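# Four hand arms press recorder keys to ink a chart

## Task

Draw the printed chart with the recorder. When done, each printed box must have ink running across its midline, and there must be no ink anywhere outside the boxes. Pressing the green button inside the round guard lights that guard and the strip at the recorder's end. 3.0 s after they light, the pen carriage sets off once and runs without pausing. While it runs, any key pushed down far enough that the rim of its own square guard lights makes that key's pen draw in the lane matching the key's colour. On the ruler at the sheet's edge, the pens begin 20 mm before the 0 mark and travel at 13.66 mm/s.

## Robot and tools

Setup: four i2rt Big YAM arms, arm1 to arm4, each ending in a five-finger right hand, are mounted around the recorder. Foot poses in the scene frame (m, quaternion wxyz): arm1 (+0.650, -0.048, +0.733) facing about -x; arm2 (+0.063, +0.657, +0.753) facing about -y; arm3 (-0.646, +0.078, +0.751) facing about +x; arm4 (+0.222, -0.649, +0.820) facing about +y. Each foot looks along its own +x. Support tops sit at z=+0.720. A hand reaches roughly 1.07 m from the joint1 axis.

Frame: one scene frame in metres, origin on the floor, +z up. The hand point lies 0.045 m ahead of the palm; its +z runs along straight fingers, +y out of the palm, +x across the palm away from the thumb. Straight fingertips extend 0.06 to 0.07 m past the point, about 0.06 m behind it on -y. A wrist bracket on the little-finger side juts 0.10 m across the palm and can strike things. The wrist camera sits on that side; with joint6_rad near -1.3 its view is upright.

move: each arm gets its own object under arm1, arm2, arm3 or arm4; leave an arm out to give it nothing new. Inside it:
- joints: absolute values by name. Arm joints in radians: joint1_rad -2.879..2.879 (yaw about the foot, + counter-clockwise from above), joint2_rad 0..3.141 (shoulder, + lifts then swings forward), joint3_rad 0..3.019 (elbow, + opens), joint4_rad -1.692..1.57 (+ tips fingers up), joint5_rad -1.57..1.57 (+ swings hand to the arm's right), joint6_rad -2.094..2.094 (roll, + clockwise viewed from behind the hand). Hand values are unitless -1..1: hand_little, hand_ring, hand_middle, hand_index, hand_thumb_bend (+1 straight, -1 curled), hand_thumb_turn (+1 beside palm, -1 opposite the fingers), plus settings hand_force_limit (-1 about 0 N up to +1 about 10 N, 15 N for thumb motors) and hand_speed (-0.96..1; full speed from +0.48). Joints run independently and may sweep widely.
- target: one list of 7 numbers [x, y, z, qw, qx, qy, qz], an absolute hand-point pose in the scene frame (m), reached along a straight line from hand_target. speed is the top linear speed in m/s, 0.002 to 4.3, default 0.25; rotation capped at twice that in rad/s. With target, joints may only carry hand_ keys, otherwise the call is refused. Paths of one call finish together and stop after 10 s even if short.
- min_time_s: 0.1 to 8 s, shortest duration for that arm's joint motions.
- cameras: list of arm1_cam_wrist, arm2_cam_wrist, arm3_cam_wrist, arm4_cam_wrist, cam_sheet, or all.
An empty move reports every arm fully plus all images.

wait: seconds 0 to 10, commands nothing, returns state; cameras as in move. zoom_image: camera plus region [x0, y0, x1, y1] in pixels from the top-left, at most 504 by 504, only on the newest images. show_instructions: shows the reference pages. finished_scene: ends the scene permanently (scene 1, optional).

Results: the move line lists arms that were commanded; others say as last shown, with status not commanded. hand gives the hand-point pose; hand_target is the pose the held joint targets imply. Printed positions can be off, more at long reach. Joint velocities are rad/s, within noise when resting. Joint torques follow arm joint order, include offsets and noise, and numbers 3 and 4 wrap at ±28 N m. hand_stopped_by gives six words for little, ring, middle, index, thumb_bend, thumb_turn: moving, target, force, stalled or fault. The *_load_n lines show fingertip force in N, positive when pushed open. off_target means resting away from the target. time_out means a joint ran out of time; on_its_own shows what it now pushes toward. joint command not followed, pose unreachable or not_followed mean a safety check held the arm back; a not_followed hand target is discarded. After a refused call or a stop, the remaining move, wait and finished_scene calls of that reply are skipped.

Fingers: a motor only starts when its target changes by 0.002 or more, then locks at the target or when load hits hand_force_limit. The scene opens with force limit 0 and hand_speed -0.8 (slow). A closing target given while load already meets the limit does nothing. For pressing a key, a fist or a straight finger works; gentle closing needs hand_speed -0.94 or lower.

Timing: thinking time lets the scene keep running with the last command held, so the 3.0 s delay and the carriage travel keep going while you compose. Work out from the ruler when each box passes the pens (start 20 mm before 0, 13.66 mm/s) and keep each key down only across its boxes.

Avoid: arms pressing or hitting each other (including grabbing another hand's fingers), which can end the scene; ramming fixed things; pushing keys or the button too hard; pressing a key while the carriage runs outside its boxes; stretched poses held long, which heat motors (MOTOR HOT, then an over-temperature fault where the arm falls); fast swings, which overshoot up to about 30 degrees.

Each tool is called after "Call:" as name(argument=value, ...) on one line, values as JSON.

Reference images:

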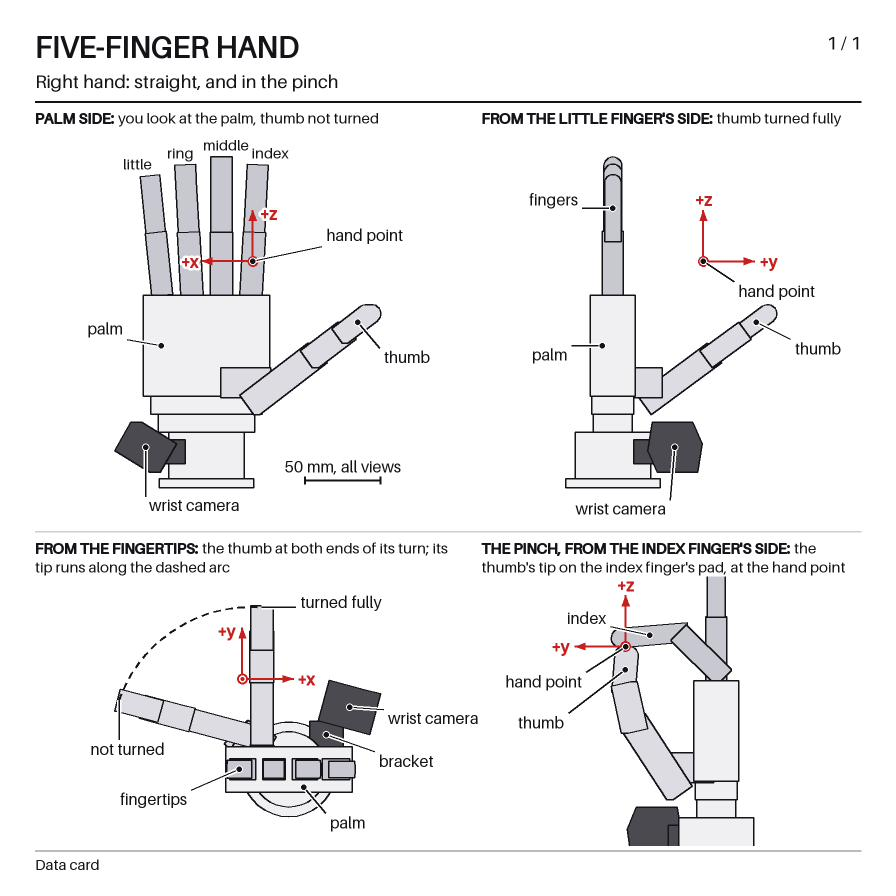

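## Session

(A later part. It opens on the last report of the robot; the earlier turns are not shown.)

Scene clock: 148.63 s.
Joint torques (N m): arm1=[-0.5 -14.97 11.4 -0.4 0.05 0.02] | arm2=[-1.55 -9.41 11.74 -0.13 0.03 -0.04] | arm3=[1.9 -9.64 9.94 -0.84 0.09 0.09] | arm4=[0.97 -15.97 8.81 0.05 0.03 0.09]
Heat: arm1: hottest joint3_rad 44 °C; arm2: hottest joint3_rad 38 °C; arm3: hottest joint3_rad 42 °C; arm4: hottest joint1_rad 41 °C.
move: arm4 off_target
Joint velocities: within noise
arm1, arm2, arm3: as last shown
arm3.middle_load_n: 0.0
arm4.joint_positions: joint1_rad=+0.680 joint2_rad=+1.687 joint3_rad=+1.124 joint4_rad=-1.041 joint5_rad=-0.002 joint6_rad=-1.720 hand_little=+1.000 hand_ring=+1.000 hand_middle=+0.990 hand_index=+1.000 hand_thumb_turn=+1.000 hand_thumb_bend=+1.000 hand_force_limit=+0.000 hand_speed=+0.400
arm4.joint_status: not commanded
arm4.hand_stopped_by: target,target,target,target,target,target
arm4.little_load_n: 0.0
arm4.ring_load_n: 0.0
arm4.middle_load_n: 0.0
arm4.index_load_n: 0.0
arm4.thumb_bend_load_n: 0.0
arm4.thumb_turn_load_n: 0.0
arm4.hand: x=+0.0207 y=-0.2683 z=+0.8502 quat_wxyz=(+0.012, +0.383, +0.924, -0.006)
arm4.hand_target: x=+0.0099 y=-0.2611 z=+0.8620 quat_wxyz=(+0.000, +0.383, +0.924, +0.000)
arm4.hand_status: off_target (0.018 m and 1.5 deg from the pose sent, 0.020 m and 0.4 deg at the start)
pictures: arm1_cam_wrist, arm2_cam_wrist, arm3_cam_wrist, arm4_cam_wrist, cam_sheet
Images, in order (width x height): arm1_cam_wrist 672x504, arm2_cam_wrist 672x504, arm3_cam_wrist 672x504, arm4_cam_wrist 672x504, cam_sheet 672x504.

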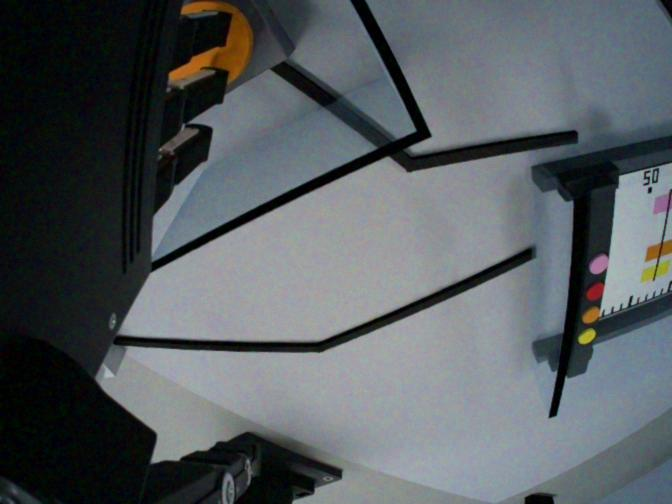

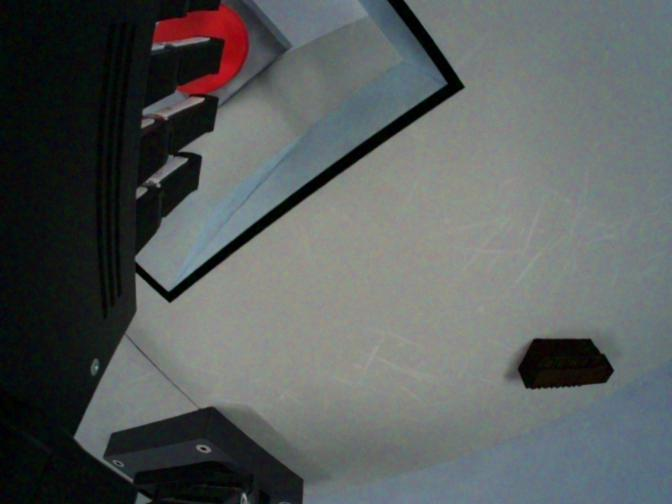

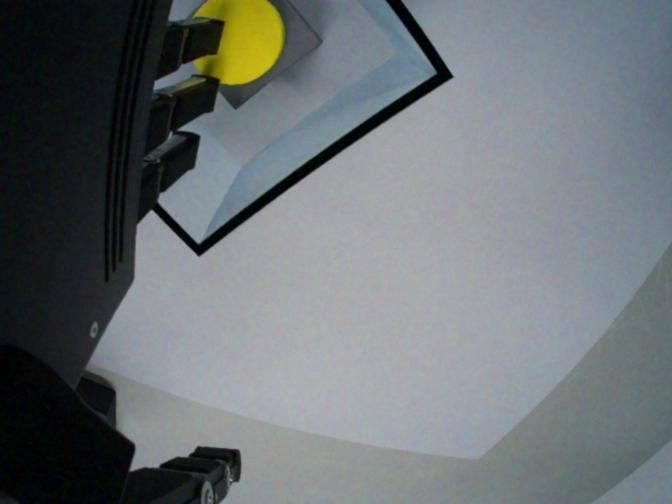

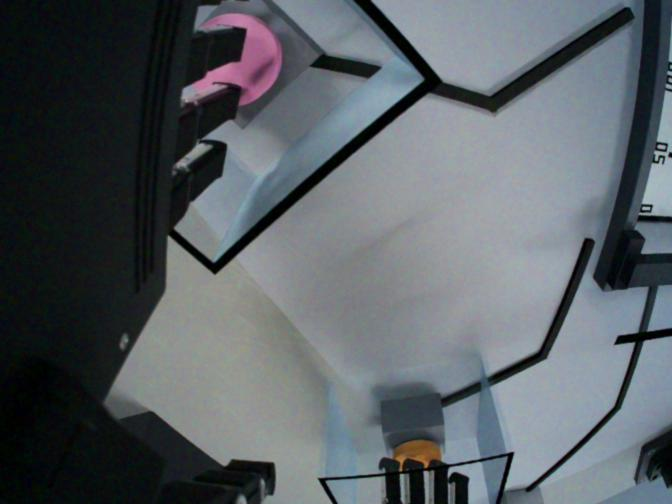

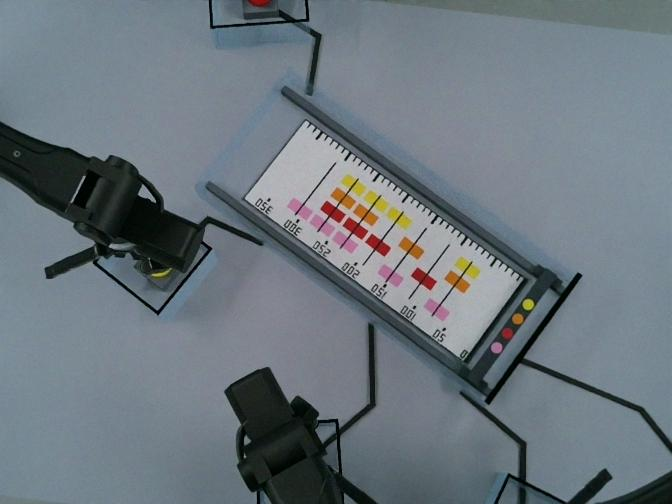

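Call:
move(arm1={"target": [0.2373, -0.2870, 0.93, 0, -0.2756, 0.9613, 0], "speed": 0.2})

Call:
move(arm1={"target": [0.4927, -0.2857, 0.930, 0, -0.577, 0.8166, 0], "speed": 0.25, "joints": {"hand_index": 0.0, "hand_ring": 0.0, "hand_little": 0.0}})

Call:
move(arm1={"target": [0.4927, -0.2857, 0.865, 0, -0.577, 0.8166, 0], "speed": 0.15})

Call:
move(arm1={"target": [0.4927, -0.2857, 0.847, 0, -0.577, 0.8166, 0], "speed": 0.1}, cameras=["arm1_cam_wrist", "cam_sheet"])

Call:
zoom_image(camera="arm1_cam_wrist", region=[130, 0, 370, 180])

Scene clock: 152.07 s.
Joint torques (N m): arm1=[-0.44 -16.67 12.26 -0.43 0.04 0.03] | arm2=[-1.55 -9.47 11.73 -0.13 0.03 -0.04] | arm3=[1.85 -9.58 9.95 -0.84 0.09 0.09] | arm4=[1.03 -16.09 8.75 0.09 0.01 0.11]
Heat: arm1: hottest joint3_rad 44 °C; arm2: hottest joint3_rad 39 °C; arm3: hottest joint3_rad 42 °C; arm4: hottest joint1_rad 41 °C.
move: arm1 off_target
Joint velocities: within noise
arm1.joint_positions: joint1_rad=+0.695 joint2_rad=+1.700 joint3_rad=+1.536 joint4_rad=-1.469 joint5_rad=+0.009 joint6_rad=-1.483 hand_little=+1.000 hand_ring=+1.000 hand_middle=+1.000 hand_index=+1.000 hand_thumb_turn=+1.000 hand_thumb_bend=+1.000 hand_force_limit=+0.000 hand_speed=+0.400
arm1.joint_status: not commanded
arm1.hand_stopped_by: target,target,target,target,target,target
arm1.little_load_n: 0.0
arm1.ring_load_n: 0.0
arm1.middle_load_n: 0.0
arm1.index_load_n: 0.0
arm1.thumb_bend_load_n: 0.0
arm1.thumb_turn_load_n: 0.0
arm1.hand: x=+0.2479 y=-0.2810 z=+0.9061 quat_wxyz=(+0.025, -0.281, +0.959, +0.010)
arm1.hand_target: x=+0.2381 y=-0.2863 z=+0.9299 quat_wxyz=(+0.000, -0.276, +0.961, +0.000)
arm1.hand_status: off_target (0.027 m and 3.2 deg from the pose sent, 0.075 m and 1.6 deg at the start)
arm2, arm3, arm4: as last shown
arm3.thumb_bend_load_n: 0.5
arm4.hand_target: x=+0.0098 y=-0.2611 z=+0.8620 quat_wxyz=(+0.000, +0.383, +0.924, +0.000)
pictures: none

Scene clock: 154.20 s.
Joint torques (N m): arm1=[0.56 -8.12 8.47 -0.35 0.14 0.03] | arm2=[-1.55 -9.41 11.73 -0.12 0.03 -0.04] | arm3=[1.85 -9.52 9.94 -0.83 0.09 0.09] | arm4=[0.85 -15.91 8.76 0.06 0.01 0.09]
Heat: arm1: hottest joint3_rad 44 °C; arm2: hottest joint3_rad 39 °C; arm3: hottest joint3_rad 42 °C; arm4: hottest joint1_rad 41 °C.
move: arm1 done
Joint velocities: within noise
arm1.joint_positions: joint1_rad=+1.236 joint2_rad=+1.175 joint3_rad=+1.051 joint4_rad=-1.459 joint5_rad=+0.001 joint6_rad=-1.601 hand_little=+0.000 hand_ring=+0.000 hand_middle=+1.000 hand_index=+0.000 hand_thumb_turn=+1.000 hand_thumb_bend=+1.000 hand_force_limit=+0.000 hand_speed=+0.400
arm1.joint_status: all done
arm1.hand_stopped_by: target,target,target,target,target,target
arm1.little_load_n: 0.0
arm1.ring_load_n: 0.0
arm1.middle_load_n: 0.0
arm1.index_load_n: 0.0
arm1.thumb_bend_load_n: 0.0
arm1.thumb_turn_load_n: 0.5
arm1.hand: x=+0.4886 y=-0.2885 z=+0.9268 quat_wxyz=(+0.001, -0.576, +0.817, -0.001)
arm1.hand_target: x=+0.4927 y=-0.2857 z=+0.9299 quat_wxyz=(+0.000, -0.577, +0.817, +0.000)
arm1.hand_status: done (0.006 m and 0.2 deg from the pose sent, 0.246 m and 38.0 deg at the start)
arm2, arm3, arm4: as last shown
arm3.thumb_bend_load_n: 0.0
pictures: none

Scene clock: 155.37 s.
Joint torques (N m): arm1=[0.56 -6.01 8.29 0.59 0.14 0.03] | arm2=[-1.55 -9.41 11.73 -0.13 0.03 -0.04] | arm3=[1.9 -9.58 9.92 -0.84 0.09 0.09] | arm4=[0.91 -15.97 8.79 0.06 0.02 0.11]
Heat: arm1: hottest joint3_rad 44 °C; arm2: hottest joint3_rad 39 °C; arm3: hottest joint3_rad 42 °C; arm4: hottest joint1_rad 41 °C.
move: arm1 done
Joint velocities: within noise
arm1.joint_positions: joint1_rad=+1.236 joint2_rad=+1.185 joint3_rad=+0.903 joint4_rad=-1.299 joint5_rad=+0.001 joint6_rad=-1.601 hand_little=+0.000 hand_ring=+0.000 hand_middle=+1.000 hand_index=+0.000 hand_thumb_turn=+1.000 hand_thumb_bend=+1.000 hand_force_limit=+0.000 hand_speed=+0.400
arm1.joint_status: not commanded
arm1.hand_stopped_by: target,target,target,target,target,target
arm1.little_load_n: 0.0
arm1.ring_load_n: 0.0
arm1.middle_load_n: 0.0
arm1.index_load_n: 0.5
arm1.thumb_bend_load_n: 0.0
arm1.thumb_turn_load_n: 0.0
arm1.hand: x=+0.4914 y=-0.2820 z=+0.8685 quat_wxyz=(+0.000, -0.576, +0.817, -0.001)
arm1.hand_target: x=+0.4928 y=-0.2856 z=+0.8650 quat_wxyz=(+0.000, -0.577, +0.817, +0.000)
arm1.hand_status: done (0.005 m and 0.2 deg from the pose sent, 0.062 m and 0.2 deg at the start)
arm2, arm3, arm4: as last shown
pictures: none

Scene clock: 156.40 s.
Joint torques (N m): arm1=[0.56 -6.07 8.14 0.59 0.14 0.03] | arm2=[-1.61 -9.41 11.74 -0.13 0.03 -0.04] | arm3=[1.9 -9.58 9.95 -0.85 0.09 0.09] | arm4=[0.79 -16.03 8.77 -0.06 0.03 0.11]
Heat: arm1: hottest joint3_rad 44 °C; arm2: hottest joint3_rad 39 °C; arm3: hottest joint3_rad 42 °C; arm4: hottest joint1_rad 41 °C.
move: arm1 done
Joint velocities: within noise
arm1.joint_positions: joint1_rad=+1.236 joint2_rad=+1.201 joint3_rad=+0.867 joint4_rad=-1.246 joint5_rad=+0.001 joint6_rad=-1.601 hand_little=+0.000 hand_ring=+0.000 hand_middle=+1.000 hand_index=+0.000 hand_thumb_turn=+1.000 hand_thumb_bend=+1.000 hand_force_limit=+0.000 hand_speed=+0.400
arm1.joint_status: not commanded
arm1.hand_stopped_by: target,target,target,target,target,target
arm1.little_load_n: 0.0
arm1.ring_load_n: 0.0
arm1.middle_load_n: 0.0
arm1.index_load_n: 0.0
arm1.thumb_bend_load_n: 0.0
arm1.thumb_turn_load_n: 0.0
arm1.hand: x=+0.4913 y=-0.2824 z=+0.8507 quat_wxyz=(+0.000, -0.576, +0.817, -0.001)
arm1.hand_target: x=+0.4927 y=-0.2857 z=+0.8471 quat_wxyz=(+0.000, -0.577, +0.817, +0.000)
arm1.hand_status: done (0.005 m and 0.2 deg from the pose sent, 0.022 m and 0.2 deg at the start)
arm2, arm3, arm4: as last shown
arm4.thumb_bend_load_n: -0.5
Images, in order (width x height): arm1_cam_wrist 672x504, cam_sheet 672x504.

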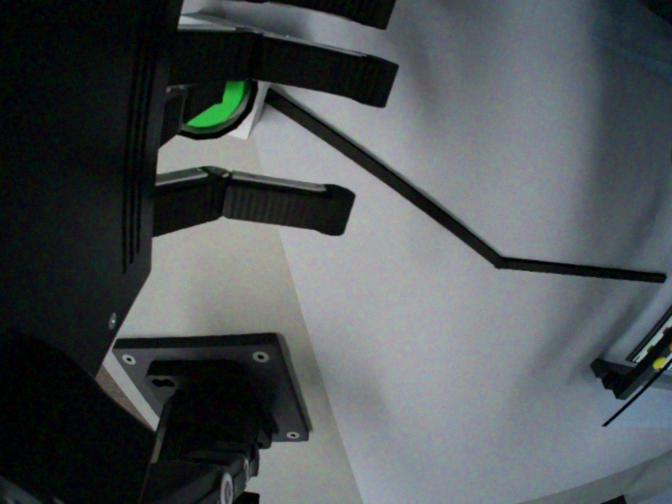

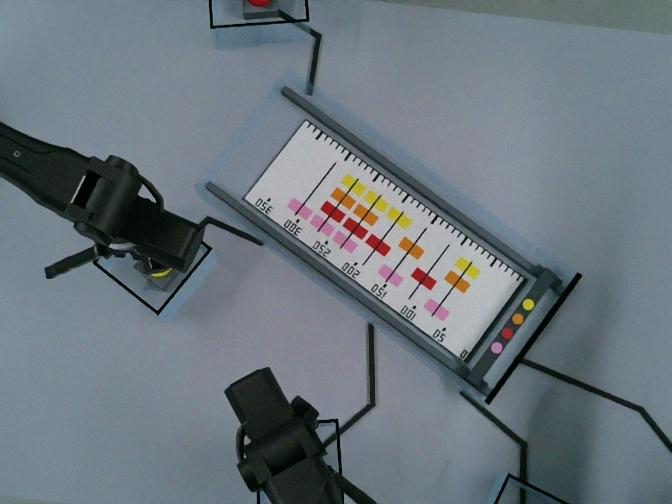

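Scaled by 2.100 from the camera's image (finer frame: 960x720).

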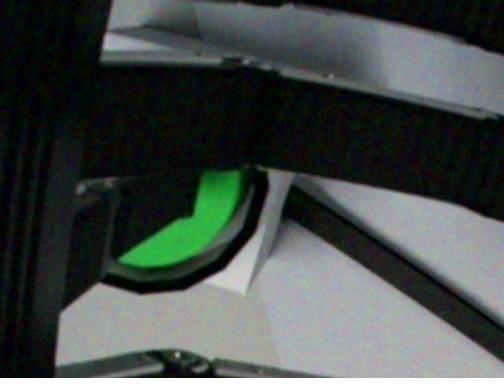

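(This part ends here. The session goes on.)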